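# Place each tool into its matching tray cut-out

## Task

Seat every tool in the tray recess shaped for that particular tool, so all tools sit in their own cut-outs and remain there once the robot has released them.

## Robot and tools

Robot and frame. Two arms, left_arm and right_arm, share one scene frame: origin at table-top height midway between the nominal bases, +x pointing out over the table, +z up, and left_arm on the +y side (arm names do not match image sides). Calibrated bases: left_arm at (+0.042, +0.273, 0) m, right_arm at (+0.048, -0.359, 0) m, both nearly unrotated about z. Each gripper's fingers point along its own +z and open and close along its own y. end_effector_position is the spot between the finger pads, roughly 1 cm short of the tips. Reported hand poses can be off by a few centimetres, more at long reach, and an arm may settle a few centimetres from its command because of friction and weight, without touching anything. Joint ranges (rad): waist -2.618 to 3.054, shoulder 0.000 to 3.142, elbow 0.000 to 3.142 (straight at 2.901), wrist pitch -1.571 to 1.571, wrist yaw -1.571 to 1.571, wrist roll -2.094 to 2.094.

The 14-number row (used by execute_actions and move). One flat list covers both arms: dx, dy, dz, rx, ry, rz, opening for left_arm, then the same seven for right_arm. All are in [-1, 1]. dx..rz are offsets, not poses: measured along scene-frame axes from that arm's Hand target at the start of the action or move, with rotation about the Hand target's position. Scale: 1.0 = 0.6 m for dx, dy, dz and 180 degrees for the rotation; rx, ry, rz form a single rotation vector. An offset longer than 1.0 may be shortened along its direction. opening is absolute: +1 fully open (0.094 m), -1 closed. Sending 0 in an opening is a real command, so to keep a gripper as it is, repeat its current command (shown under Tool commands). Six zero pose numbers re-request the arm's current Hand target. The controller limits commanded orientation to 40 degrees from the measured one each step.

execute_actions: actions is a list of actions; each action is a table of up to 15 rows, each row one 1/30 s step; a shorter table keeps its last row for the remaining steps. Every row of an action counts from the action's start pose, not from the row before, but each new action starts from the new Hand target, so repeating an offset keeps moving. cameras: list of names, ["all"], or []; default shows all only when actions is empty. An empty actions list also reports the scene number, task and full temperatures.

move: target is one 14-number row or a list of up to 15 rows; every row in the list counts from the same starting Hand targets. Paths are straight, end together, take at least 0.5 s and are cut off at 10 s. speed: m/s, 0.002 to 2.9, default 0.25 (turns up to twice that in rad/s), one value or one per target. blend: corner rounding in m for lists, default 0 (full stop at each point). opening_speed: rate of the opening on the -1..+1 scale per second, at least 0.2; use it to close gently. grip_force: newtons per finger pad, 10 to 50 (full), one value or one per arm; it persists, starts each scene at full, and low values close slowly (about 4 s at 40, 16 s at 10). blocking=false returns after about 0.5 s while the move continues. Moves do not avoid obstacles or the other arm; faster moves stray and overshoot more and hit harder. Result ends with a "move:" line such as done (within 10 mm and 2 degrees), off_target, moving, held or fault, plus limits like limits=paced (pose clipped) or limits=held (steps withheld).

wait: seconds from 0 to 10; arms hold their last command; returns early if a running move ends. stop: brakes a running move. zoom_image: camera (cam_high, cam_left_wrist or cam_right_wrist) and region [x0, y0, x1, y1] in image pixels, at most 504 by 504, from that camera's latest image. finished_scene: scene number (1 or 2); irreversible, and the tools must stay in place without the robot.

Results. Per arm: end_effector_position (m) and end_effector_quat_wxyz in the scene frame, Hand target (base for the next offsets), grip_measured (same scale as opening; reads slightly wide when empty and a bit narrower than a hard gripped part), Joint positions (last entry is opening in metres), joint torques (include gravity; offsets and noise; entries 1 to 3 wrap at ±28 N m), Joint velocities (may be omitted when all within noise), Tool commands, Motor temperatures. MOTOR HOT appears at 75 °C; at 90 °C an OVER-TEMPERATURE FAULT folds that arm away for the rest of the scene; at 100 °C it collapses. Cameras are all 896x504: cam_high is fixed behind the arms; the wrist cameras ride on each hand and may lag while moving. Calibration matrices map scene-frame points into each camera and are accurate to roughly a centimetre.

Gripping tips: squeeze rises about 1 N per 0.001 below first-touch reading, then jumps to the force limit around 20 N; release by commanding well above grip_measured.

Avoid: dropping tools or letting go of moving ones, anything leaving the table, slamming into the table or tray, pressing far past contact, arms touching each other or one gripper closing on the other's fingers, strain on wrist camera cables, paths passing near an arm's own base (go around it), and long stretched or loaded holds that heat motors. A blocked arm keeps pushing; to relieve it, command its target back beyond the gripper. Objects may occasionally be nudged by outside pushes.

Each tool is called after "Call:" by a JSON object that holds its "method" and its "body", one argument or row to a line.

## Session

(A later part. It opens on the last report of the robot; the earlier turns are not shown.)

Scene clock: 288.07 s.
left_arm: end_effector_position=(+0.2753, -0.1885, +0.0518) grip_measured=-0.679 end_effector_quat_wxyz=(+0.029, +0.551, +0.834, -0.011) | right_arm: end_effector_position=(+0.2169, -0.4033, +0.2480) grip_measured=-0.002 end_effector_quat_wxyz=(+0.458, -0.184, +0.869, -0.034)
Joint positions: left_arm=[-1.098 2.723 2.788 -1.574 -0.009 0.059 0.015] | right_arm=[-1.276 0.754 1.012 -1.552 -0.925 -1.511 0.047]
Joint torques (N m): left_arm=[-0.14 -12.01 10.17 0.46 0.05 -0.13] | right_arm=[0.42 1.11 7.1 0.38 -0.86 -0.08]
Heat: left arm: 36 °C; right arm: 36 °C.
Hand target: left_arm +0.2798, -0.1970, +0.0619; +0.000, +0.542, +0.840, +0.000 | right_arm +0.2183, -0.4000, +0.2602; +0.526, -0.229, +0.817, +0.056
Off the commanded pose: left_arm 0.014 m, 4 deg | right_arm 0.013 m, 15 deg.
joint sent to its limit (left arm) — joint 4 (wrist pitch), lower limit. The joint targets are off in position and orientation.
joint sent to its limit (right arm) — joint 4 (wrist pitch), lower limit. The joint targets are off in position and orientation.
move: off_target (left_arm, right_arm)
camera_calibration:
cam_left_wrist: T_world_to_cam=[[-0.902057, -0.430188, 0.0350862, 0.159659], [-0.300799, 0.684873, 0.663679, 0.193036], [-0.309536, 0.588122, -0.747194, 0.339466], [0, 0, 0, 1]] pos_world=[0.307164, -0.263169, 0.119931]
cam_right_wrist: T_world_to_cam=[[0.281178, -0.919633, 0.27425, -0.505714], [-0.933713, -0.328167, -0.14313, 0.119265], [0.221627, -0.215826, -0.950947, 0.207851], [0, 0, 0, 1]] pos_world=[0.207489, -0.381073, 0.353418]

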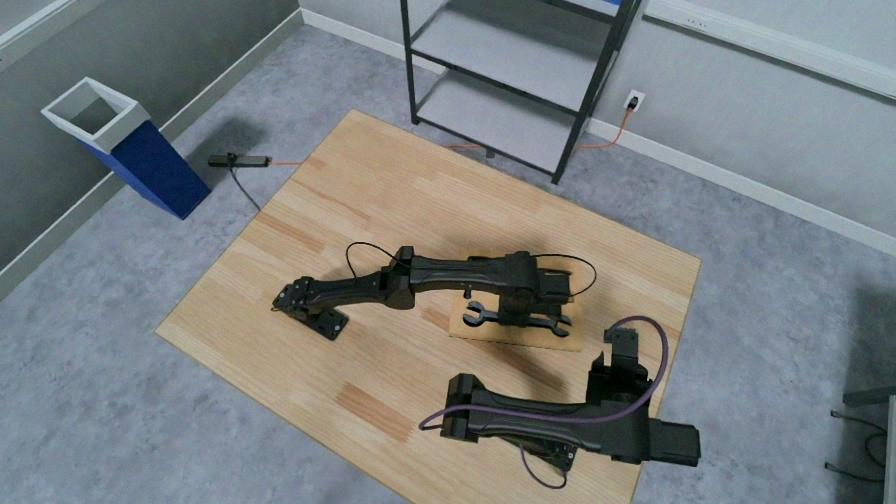

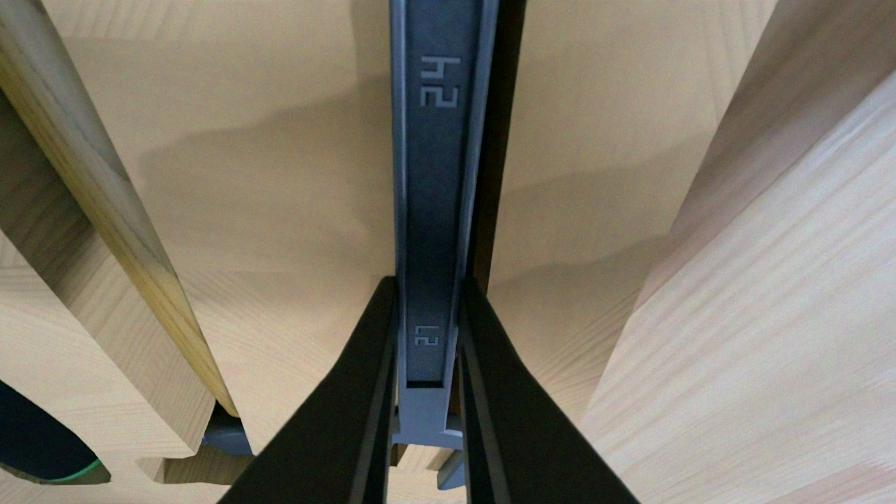

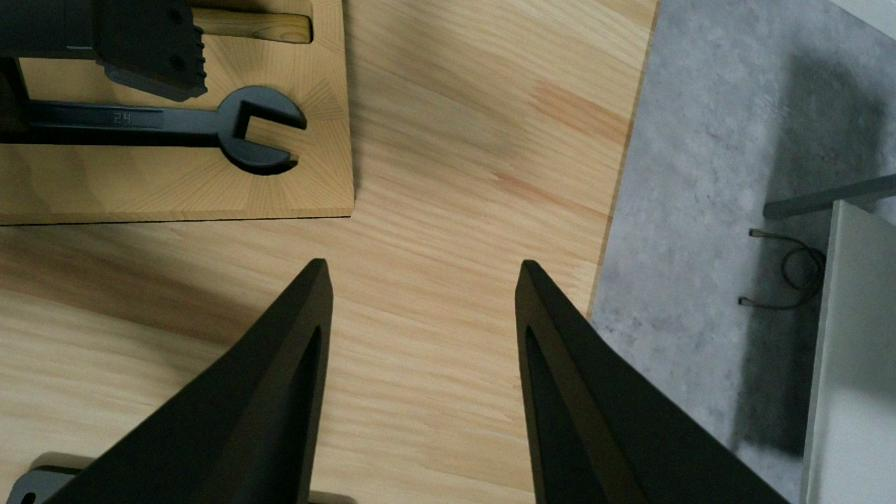

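Call:
{"method": "move", "body": {
  "target": [
    [-0.006,0,-0.018,0,0,0,-0.95,0,0,0,0,0,0,0]
  ],
  "cameras": ["cam_left_wrist","cam_right_wrist","cam_high"],
  "speed": 0.08
}}

Call:
{"method": "zoom_image", "body": {
  "camera": "cam_high",
  "region": [440, 230, 600, 350]
}}

Call:
{"method": "zoom_image", "body": {
  "camera": "cam_right_wrist",
  "region": [0, 0, 360, 240]
}}

Scene clock: 290.87 s.
left_arm: end_effector_position=(+0.2753, -0.1886, +0.0507) grip_measured=-0.679 end_effector_quat_wxyz=(+0.029, +0.548, +0.836, -0.011) | right_arm: end_effector_position=(+0.2169, -0.4033, +0.2480) grip_measured=-0.002 end_effector_quat_wxyz=(+0.458, -0.184, +0.869, -0.034)
Joint positions: left_arm=[-1.098 2.729 2.796 -1.577 -0.009 0.053 0.015] | right_arm=[-1.276 0.754 1.012 -1.552 -0.925 -1.511 0.047]
Joint torques (N m): left_arm=[-0.79 -10.88 9.18 0.47 0.04 -0.12] | right_arm=[0.4 1.13 7.12 0.39 -0.86 -0.08]
Heat: left arm: 36 °C; right arm: 36 °C.
Hand target: left_arm +0.2762, -0.1970, +0.0511; +0.000, +0.542, +0.840, +0.000 | right_arm +0.2183, -0.4000, +0.2602; +0.526, -0.229, +0.817, +0.056
Off the commanded pose: left_arm 0.008 m, 4 deg | right_arm 0.013 m, 15 deg.
joint sent to its limit (left arm) — joint 4 (wrist pitch), lower limit. The joint targets are off in position and orientation.
joint sent to its limit (right arm) — joint 4 (wrist pitch), lower limit. The joint targets are off in position and orientation.
move: off_target (left_arm, right_arm)
camera_calibration:
cam_left_wrist: T_world_to_cam=[[-0.899357, -0.435772, 0.0355015, 0.157897], [-0.304339, 0.682259, 0.664756, 0.194353], [-0.313903, 0.587048, -0.746217, 0.339624], [0, 0, 0, 1]] pos_world=[0.307764, -0.263167, 0.118631]
cam_right_wrist: T_world_to_cam=[[0.281178, -0.919633, 0.27425, -0.505714], [-0.933713, -0.328167, -0.14313, 0.119265], [0.221627, -0.215826, -0.950947, 0.207851], [0, 0, 0, 1]] pos_world=[0.207489, -0.381073, 0.353418]

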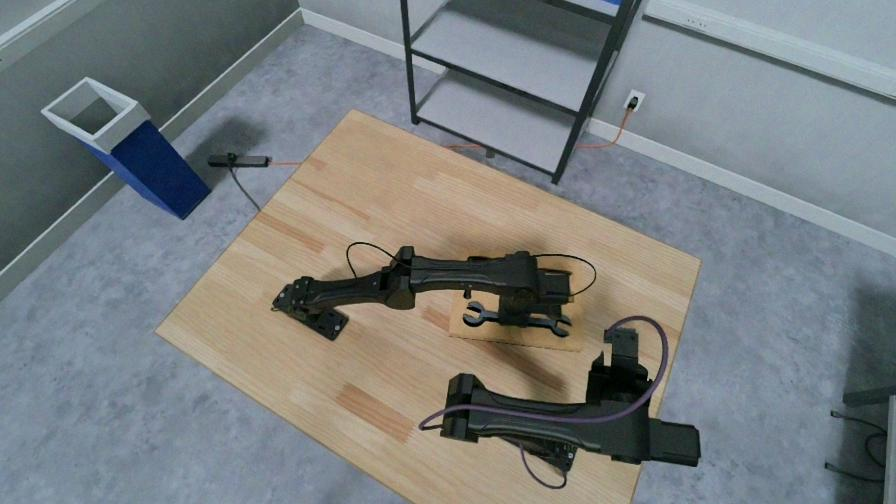

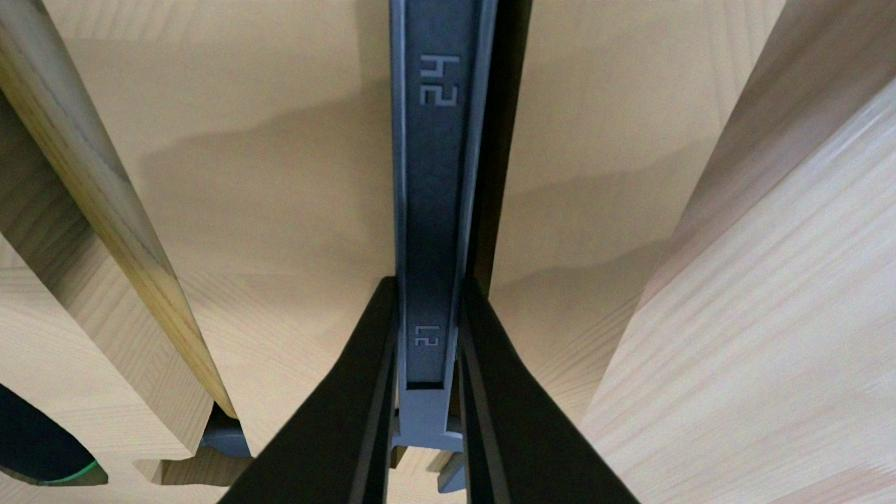

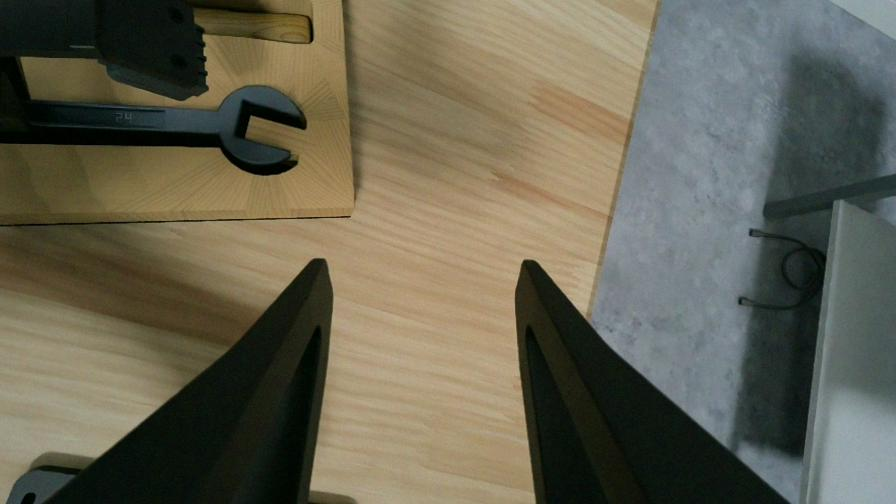

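Scaled by 3.150 from the camera's 896x504 image, which has a finer 1280x720 frame.

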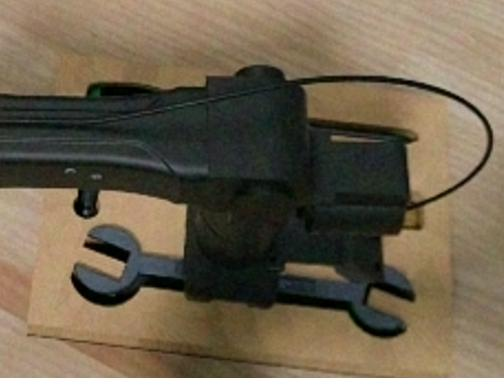

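Scaled by 1.400 from the camera's 896x504 image, which has a finer 1280x720 frame.

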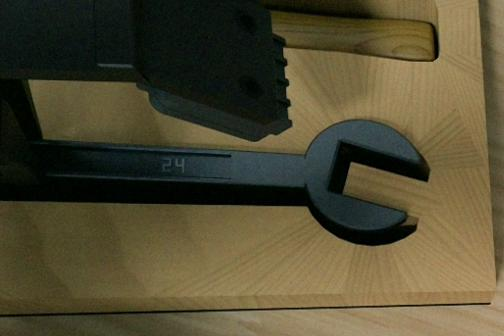

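Call:
{"method": "move", "body": {
  "target": [
    [-0.01,0,-0.016,0,0,0,-0.95,0,0,0,0,0,0,0]
  ],
  "cameras": ["cam_left_wrist","cam_right_wrist"],
  "speed": 0.08
}}

Call:
{"method": "zoom_image", "body": {
  "camera": "cam_right_wrist",
  "region": [0, 0, 360, 240]
}}

Scene clock: 292.53 s.
left_arm: end_effector_position=(+0.2753, -0.1885, +0.0499) grip_measured=-0.679 end_effector_quat_wxyz=(+0.028, +0.545, +0.838, -0.011) | right_arm: end_effector_position=(+0.2169, -0.4033, +0.2480) grip_measured=-0.002 end_effector_quat_wxyz=(+0.458, -0.184, +0.869, -0.034)
Joint positions: left_arm=[-1.098 2.73 2.796 -1.577 -0.009 0.044 0.015] | right_arm=[-1.276 0.754 1.012 -1.552 -0.925 -1.511 0.047]
Joint torques (N m): left_arm=[-0.69 -9.92 8.13 0.47 0.07 -0.16] | right_arm=[0.42 1.11 7.13 0.38 -0.86 -0.08]
Heat: left arm: 36 °C; right arm: 37 °C.
Hand target: left_arm +0.2702, -0.1970, +0.0415; +0.000, +0.542, +0.840, +0.000 | right_arm +0.2183, -0.4000, +0.2602; +0.526, -0.229, +0.817, +0.056
Off the commanded pose: left_arm 0.013 m, 3 deg | right_arm 0.013 m, 15 deg.
joint sent to its limit (left arm) — joint 4 (wrist pitch), lower limit. The joint targets are off in position, not in orientation.
joint sent to its limit (right arm) — joint 4 (wrist pitch), lower limit. The joint targets are off in position and orientation.
move: off_target (left_arm, right_arm)
camera_calibration:
cam_left_wrist: T_world_to_cam=[[-0.895275, -0.444057, 0.0360068, 0.155194], [-0.309864, 0.678715, 0.66583, 0.195604], [-0.320105, 0.584944, -0.745234, 0.340239], [0, 0, 0, 1]] pos_world=[0.308464, -0.262864, 0.11773]
cam_right_wrist: T_world_to_cam=[[0.281178, -0.919633, 0.27425, -0.505714], [-0.933713, -0.328167, -0.14313, 0.119265], [0.221627, -0.215826, -0.950947, 0.207851], [0, 0, 0, 1]] pos_world=[0.207489, -0.381073, 0.353418]
Images, in order (width x height): cam_left_wrist 896x504, cam_right_wrist 896x504.

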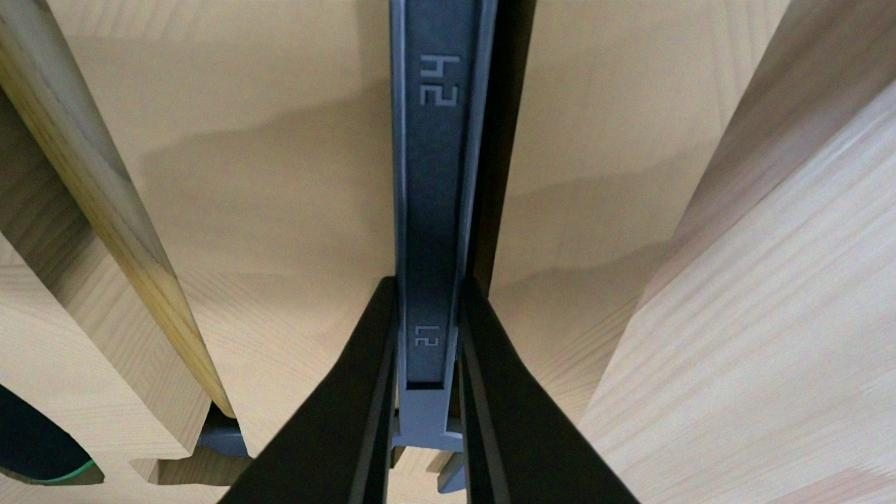

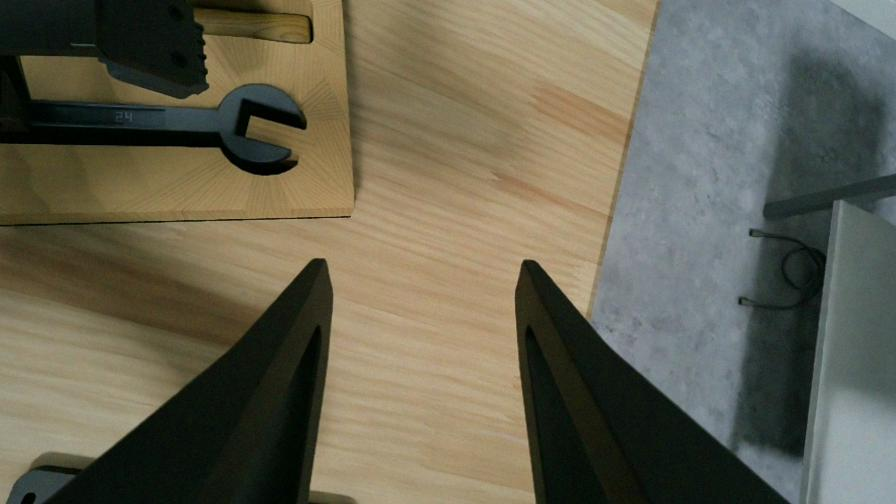

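Scaled by 1.400 from the camera's 896x504 image, which has a finer 1280x720 frame.

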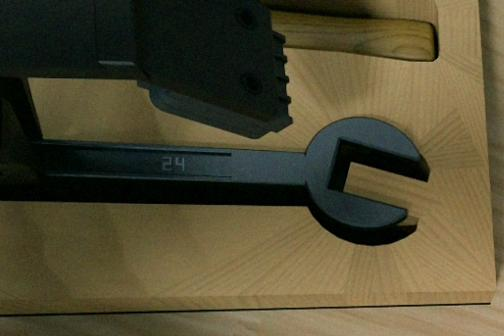

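Call:
{"method": "move", "body": {
  "target": [
    [0,0,0.055,0,0,0,-0.95,0,0,0,0,0,0,0],
    [-0.003,0,0.055,0,0,0,-0.95,0,0,0,0,0,0,0],
    [-0.003,0.0,0.017,0,0,0,-0.95,0,0,0,0,0,0,0]
  ],
  "cameras": ["cam_left_wrist","cam_right_wrist"],
  "speed": 0.08
}}

Call:
{"method": "zoom_image", "body": {
  "camera": "cam_right_wrist",
  "region": [0, 0, 360, 240]
}}

Scene clock: 296.90 s.
left_arm: end_effector_position=(+0.2753, -0.1885, +0.0499) grip_measured=-0.679 end_effector_quat_wxyz=(+0.028, +0.543, +0.839, -0.011) | right_arm: end_effector_position=(+0.2169, -0.4033, +0.2480) grip_measured=-0.002 end_effector_quat_wxyz=(+0.458, -0.184, +0.869, -0.034)
Joint positions: left_arm=[-1.098 2.73 2.796 -1.577 -0.009 0.041 0.015] | right_arm=[-1.276 0.754 1.012 -1.552 -0.925 -1.511 0.047]
Joint torques (N m): left_arm=[-0.85 -12.1 6.9 0.48 0.05 -0.15] | right_arm=[0.42 1.13 7.15 0.39 -0.86 -0.07]
Heat: left arm: 36 °C; right arm: 37 °C.
Hand target: left_arm +0.2684, -0.1970, +0.0517; +0.000, +0.542, +0.840, +0.000 | right_arm +0.2183, -0.4000, +0.2602; +0.526, -0.229, +0.817, +0.056
Off the commanded pose: left_arm 0.011 m, 3 deg | right_arm 0.013 m, 15 deg.
joint sent to its limit (left arm) — joint 4 (wrist pitch), lower limit. The joint targets are off in position and orientation.
joint sent to its limit (right arm) — joint 4 (wrist pitch), lower limit. The joint targets are off in position and orientation.
move: off_target (left_arm, right_arm)
camera_calibration:
cam_left_wrist: T_world_to_cam=[[-0.893892, -0.446821, 0.0361818, 0.154334], [-0.311884, 0.677854, 0.665765, 0.196033], [-0.322003, 0.583837, -0.745284, 0.340577], [0, 0, 0, 1]] pos_world=[0.308764, -0.262763, 0.11773]
cam_right_wrist: T_world_to_cam=[[0.281178, -0.919633, 0.27425, -0.505714], [-0.933713, -0.328167, -0.14313, 0.119265], [0.221627, -0.215826, -0.950947, 0.207851], [0, 0, 0, 1]] pos_world=[0.207489, -0.381073, 0.353418]
Images, in order (width x height): cam_left_wrist 896x504, cam_right_wrist 896x504.

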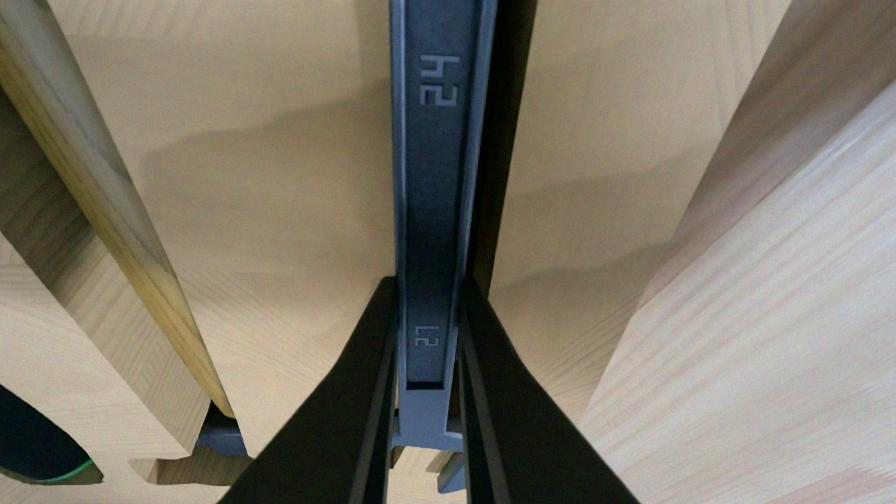

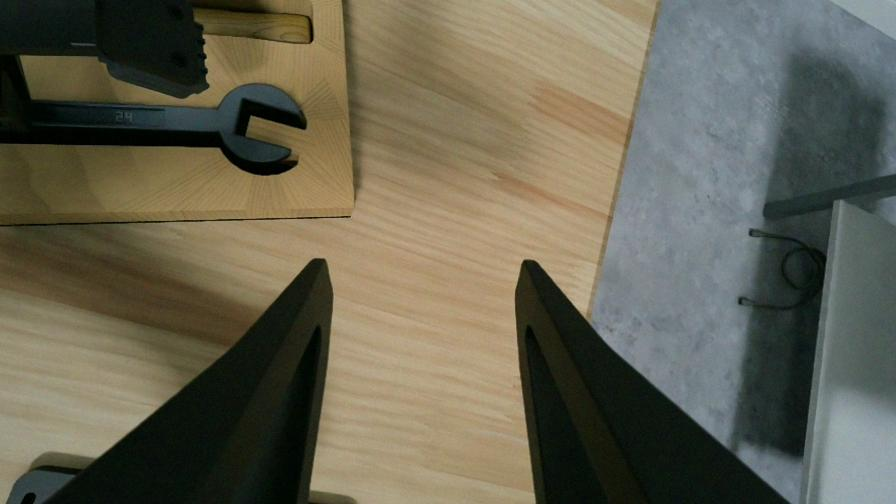

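Scaled by 1.400 from the camera's 896x504 image, which has a finer 1280x720 frame.

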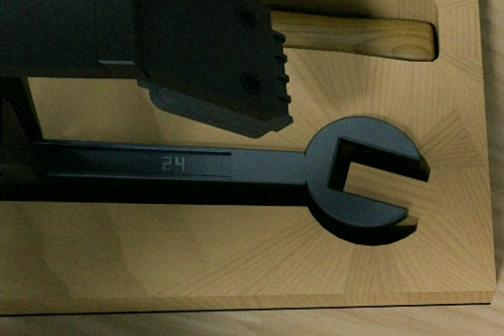

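Call:
{"method": "move", "body": {
  "target": [
    [-0.004,0,0.10,0,0,0,-0.95,0,0,0,0,0,0,0],
    [0.003,-0.001,-0.005,0,0,0,-0.95,0,0,0,0,0,0,0]
  ],
  "cameras": ["cam_left_wrist","cam_right_wrist"],
  "speed": 0.12
}}

Call:
{"method": "zoom_image", "body": {
  "camera": "cam_right_wrist",
  "region": [0, 0, 360, 240]
}}

Scene clock: 300.53 s.
left_arm: end_effector_position=(+0.2653, -0.1923, +0.0502) grip_measured=-0.679 end_effector_quat_wxyz=(+0.026, +0.547, +0.837, -0.011) | right_arm: end_effector_position=(+0.2169, -0.4033, +0.2480) grip_measured=-0.002 end_effector_quat_wxyz=(+0.458, -0.184, +0.869, -0.034)
Joint positions: left_arm=[-1.118 2.726 2.788 -1.577 -0.008 0.03 0.015] | right_arm=[-1.276 0.754 1.012 -1.552 -0.925 -1.511 0.047]
Joint torques (N m): left_arm=[0.02 -10.77 8.68 0.46 0.08 -0.07] | right_arm=[0.43 1.13 7.13 0.38 -0.86 -0.08]
Heat: left arm: 36 °C; right arm: 37 °C.
Hand target: left_arm +0.2702, -0.1976, +0.0487; +0.000, +0.542, +0.840, +0.000 | right_arm +0.2183, -0.4000, +0.2602; +0.526, -0.229, +0.817, +0.056
Off the commanded pose: left_arm 0.007 m, 3 deg | right_arm 0.013 m, 15 deg.
joint sent to its limit (left arm) — joint 4 (wrist pitch), lower limit. The joint targets are off in position and orientation.
joint sent to its limit (right arm) — joint 4 (wrist pitch), lower limit. The joint targets are off in position and orientation.
move: off_target (left_arm, right_arm)
camera_calibration:
cam_left_wrist: T_world_to_cam=[[-0.897916, -0.438494, 0.0383385, 0.146327], [-0.303341, 0.679562, 0.667967, 0.193221], [-0.318953, 0.588149, -0.743202, 0.339752], [0, 0, 0, 1]] pos_world=[0.298366, -0.266967, 0.117829]
cam_right_wrist: T_world_to_cam=[[0.281178, -0.919633, 0.27425, -0.505714], [-0.933713, -0.328167, -0.14313, 0.119265], [0.221627, -0.215826, -0.950947, 0.207851], [0, 0, 0, 1]] pos_world=[0.207489, -0.381073, 0.353418]
Images, in order (width x height): cam_left_wrist 896x504, cam_right_wrist 896x504.

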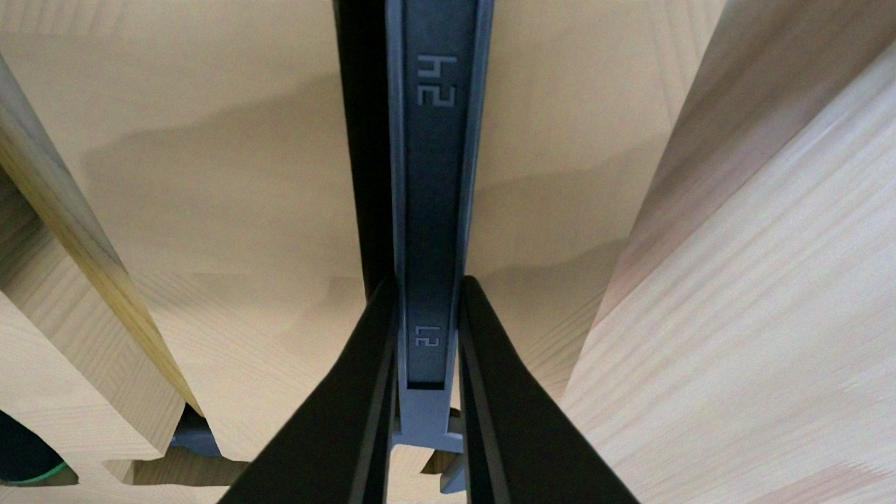

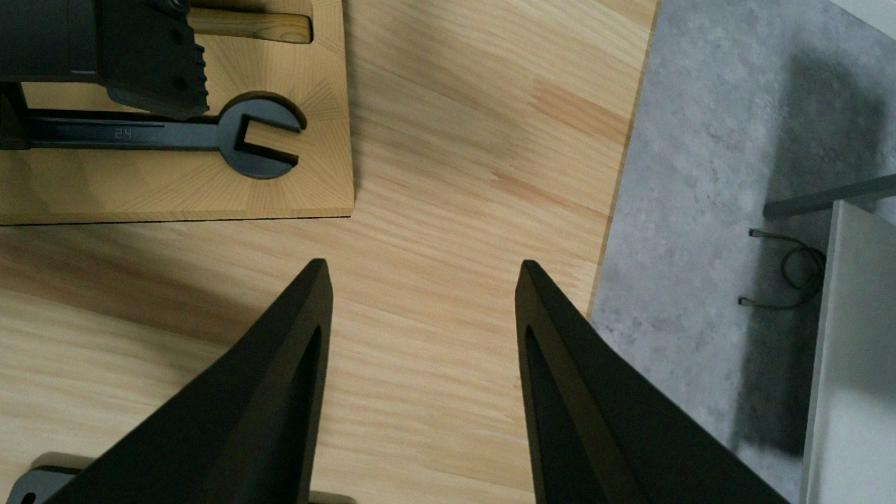

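Scaled by 1.400 from the camera's 896x504 image, which has a finer 1280x720 frame.

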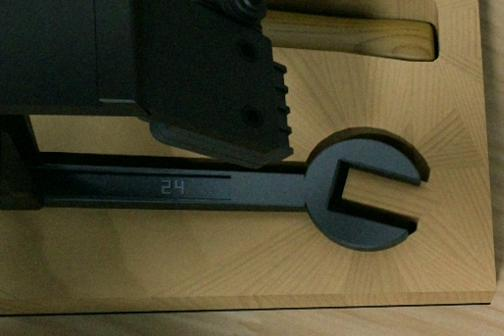

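Call:
{"method": "move", "body": {
  "target": [
    [0.005,0.002,0.10,0,0,0,-0.95,0,0,0,0,0,0,0],
    [0.0095,0.001,-0.002,0,0,0,-0.95,0,0,0,0,0,0,0]
  ],
  "cameras": ["cam_left_wrist","cam_right_wrist"],
  "speed": 0.12
}}

Call:
{"method": "zoom_image", "body": {
  "camera": "cam_right_wrist",
  "region": [0, 0, 360, 240]
}}

Scene clock: 304.03 s.
left_arm: end_effector_position=(+0.2725, -0.1895, +0.0457) grip_measured=-0.679 end_effector_quat_wxyz=(+0.025, +0.543, +0.839, -0.009) | right_arm: end_effector_position=(+0.2169, -0.4033, +0.2480) grip_measured=-0.002 end_effector_quat_wxyz=(+0.458, -0.184, +0.869, -0.034)
Joint positions: left_arm=[-1.104 2.741 2.8 -1.579 -0.011 0.035 0.015] | right_arm=[-1.276 0.754 1.012 -1.552 -0.925 -1.511 0.047]
Joint torques (N m): left_arm=[0.69 -11.15 9.03 0.46 0.07 0.05] | right_arm=[0.4 1.13 7.12 0.38 -0.86 -0.08]
Heat: left arm: 36 °C; right arm: 37 °C.
Hand target: left_arm +0.2759, -0.1970, +0.0475; +0.000, +0.542, +0.840, +0.000 | right_arm +0.2183, -0.4000, +0.2602; +0.526, -0.229, +0.817, +0.056
Off the commanded pose: left_arm 0.008 m, 3 deg | right_arm 0.013 m, 15 deg.
joint read past its limit (left arm) — joint 4 (wrist pitch), lower limit.
joint sent to its limit (left arm) — joint 4 (wrist pitch), lower limit. The joint targets are off in position and orientation.
joint sent to its limit (right arm) — joint 4 (wrist pitch), lower limit. The joint targets are off in position and orientation.
move: off_target (left_arm, right_arm)
camera_calibration:
cam_left_wrist: T_world_to_cam=[[-0.893809, -0.447086, 0.0349167, 0.15156], [-0.310358, 0.672904, 0.671474, 0.197017], [-0.323703, 0.589333, -0.740205, 0.338439], [0, 0, 0, 1]] pos_world=[0.306165, -0.264266, 0.11293]
cam_right_wrist: T_world_to_cam=[[0.281178, -0.919633, 0.27425, -0.505714], [-0.933713, -0.328167, -0.14313, 0.119265], [0.221627, -0.215826, -0.950947, 0.207851], [0, 0, 0, 1]] pos_world=[0.207489, -0.381073, 0.353418]
Images, in order (width x height): cam_left_wrist 896x504, cam_right_wrist 896x504.

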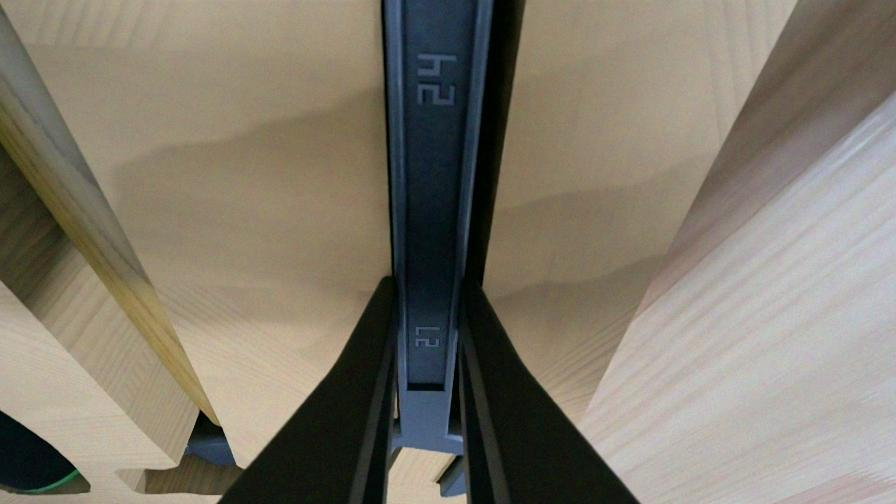

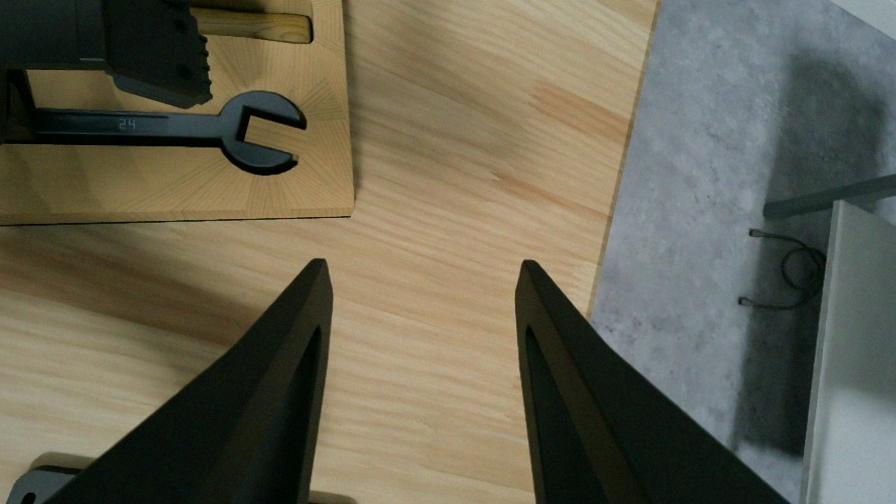

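Scaled by 1.400 from the camera's 896x504 image, which has a finer 1280x720 frame.

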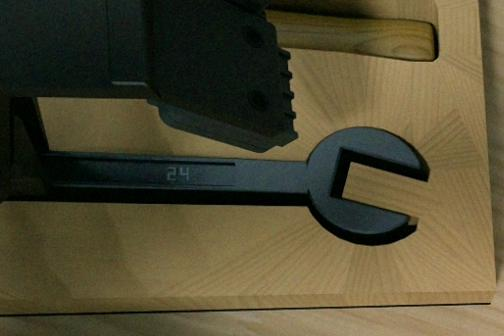

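Call:
{"method": "move", "body": {
  "target": [
    [0,0,0,0,0,0,-0.4,0,0,0,0,0,0,0],
    [0,0,0.14,0,0,0,-0.4,0,0,0,0,0,0,0]
  ],
  "cameras": ["all"],
  "speed": 0.12,
  "opening_speed": 0.6
}}

Call:
{"method": "zoom_image", "body": {
  "camera": "cam_high",
  "region": [440, 230, 600, 350]
}}

Scene clock: 308.30 s.
left_arm: end_effector_position=(+0.2704, -0.1961, +0.0994) grip_measured=-0.401 end_effector_quat_wxyz=(+0.071, +0.545, +0.835, -0.036) | right_arm: end_effector_position=(+0.2169, -0.4033, +0.2480) grip_measured=-0.002 end_effector_quat_wxyz=(+0.458, -0.184, +0.869, -0.034)
Joint positions: left_arm=[-1.113 2.634 2.8 -1.579 -0.011 0.033 0.028] | right_arm=[-1.276 0.754 1.012 -1.552 -0.925 -1.511 0.047]
Joint torques (N m): left_arm=[0.55 -17.05 6.02 0.63 0.09 0.05] | right_arm=[0.4 1.11 7.12 0.38 -0.86 -0.08]
Motor temperatures (°C): left_arm=[22 35 35 33 23 22 24] | right_arm=[22 25 37 30 25 23 21]
Heat: left arm: 35 °C; right arm: 37 °C.
Hand target: left_arm +0.2759, -0.1970, +0.1315; +0.000, +0.542, +0.840, +0.000 | right_arm +0.2183, -0.4000, +0.2602; +0.526, -0.229, +0.817, +0.056
Off the commanded pose: left_arm 0.033 m, 9 deg | right_arm 0.013 m, 15 deg.
joint read past its limit (left arm) — joint 4 (wrist pitch), lower limit.
joint sent to its limit (left arm) — joint 4 (wrist pitch), lower limit. The joint targets are off in position and orientation.
joint sent to its limit (right arm) — joint 4 (wrist pitch), lower limit. The joint targets are off in position and orientation.
move: off_target (left_arm, right_arm)
camera_calibration:
cam_left_wrist: T_world_to_cam=[[-0.898866, -0.436755, 0.0358452, 0.148157], [-0.334344, 0.736372, 0.588192, 0.19189], [-0.283291, 0.516721, -0.807927, 0.362929], [0, 0, 0, 1]] pos_world=[0.300145, -0.264127, 0.175041]
cam_right_wrist: T_world_to_cam=[[0.281178, -0.919633, 0.27425, -0.505714], [-0.933713, -0.328167, -0.14313, 0.119265], [0.221627, -0.215826, -0.950947, 0.207851], [0, 0, 0, 1]] pos_world=[0.207489, -0.381073, 0.353418]

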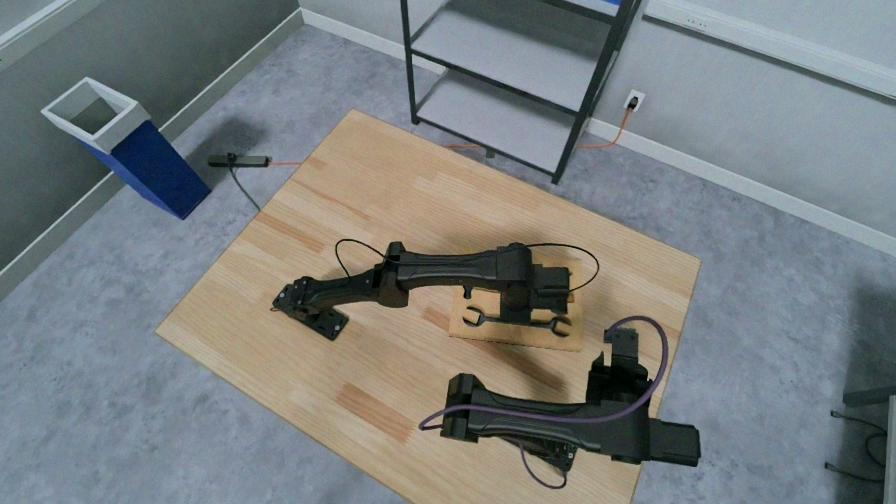

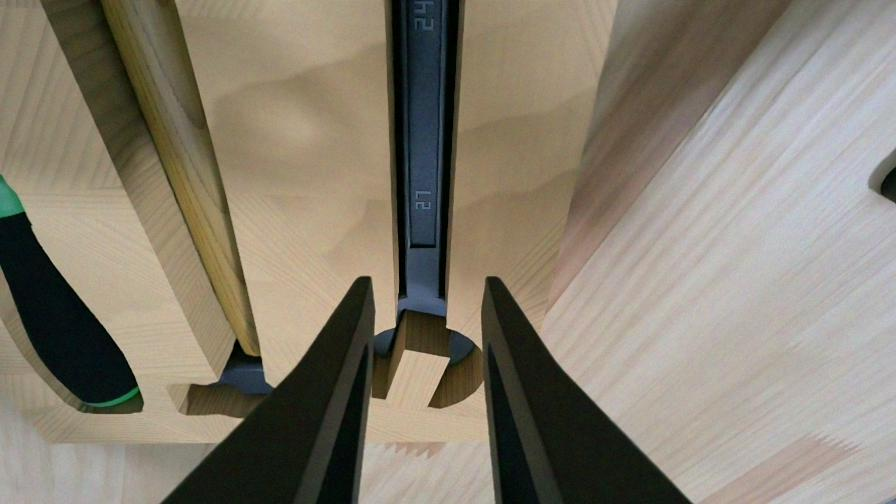

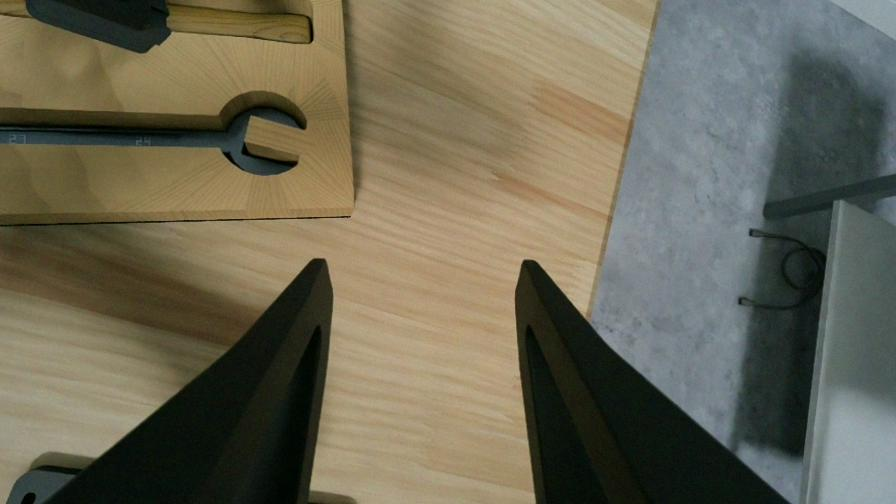

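Scaled by 3.150 from the camera's 896x504 image, which has a finer 1280x720 frame.

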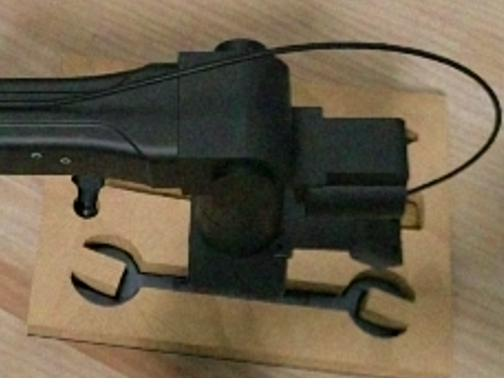

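In fully.

Call:
{"method": "finished_scene", "body": {
  "scene": 1
}}

The scene is finished: the task was done.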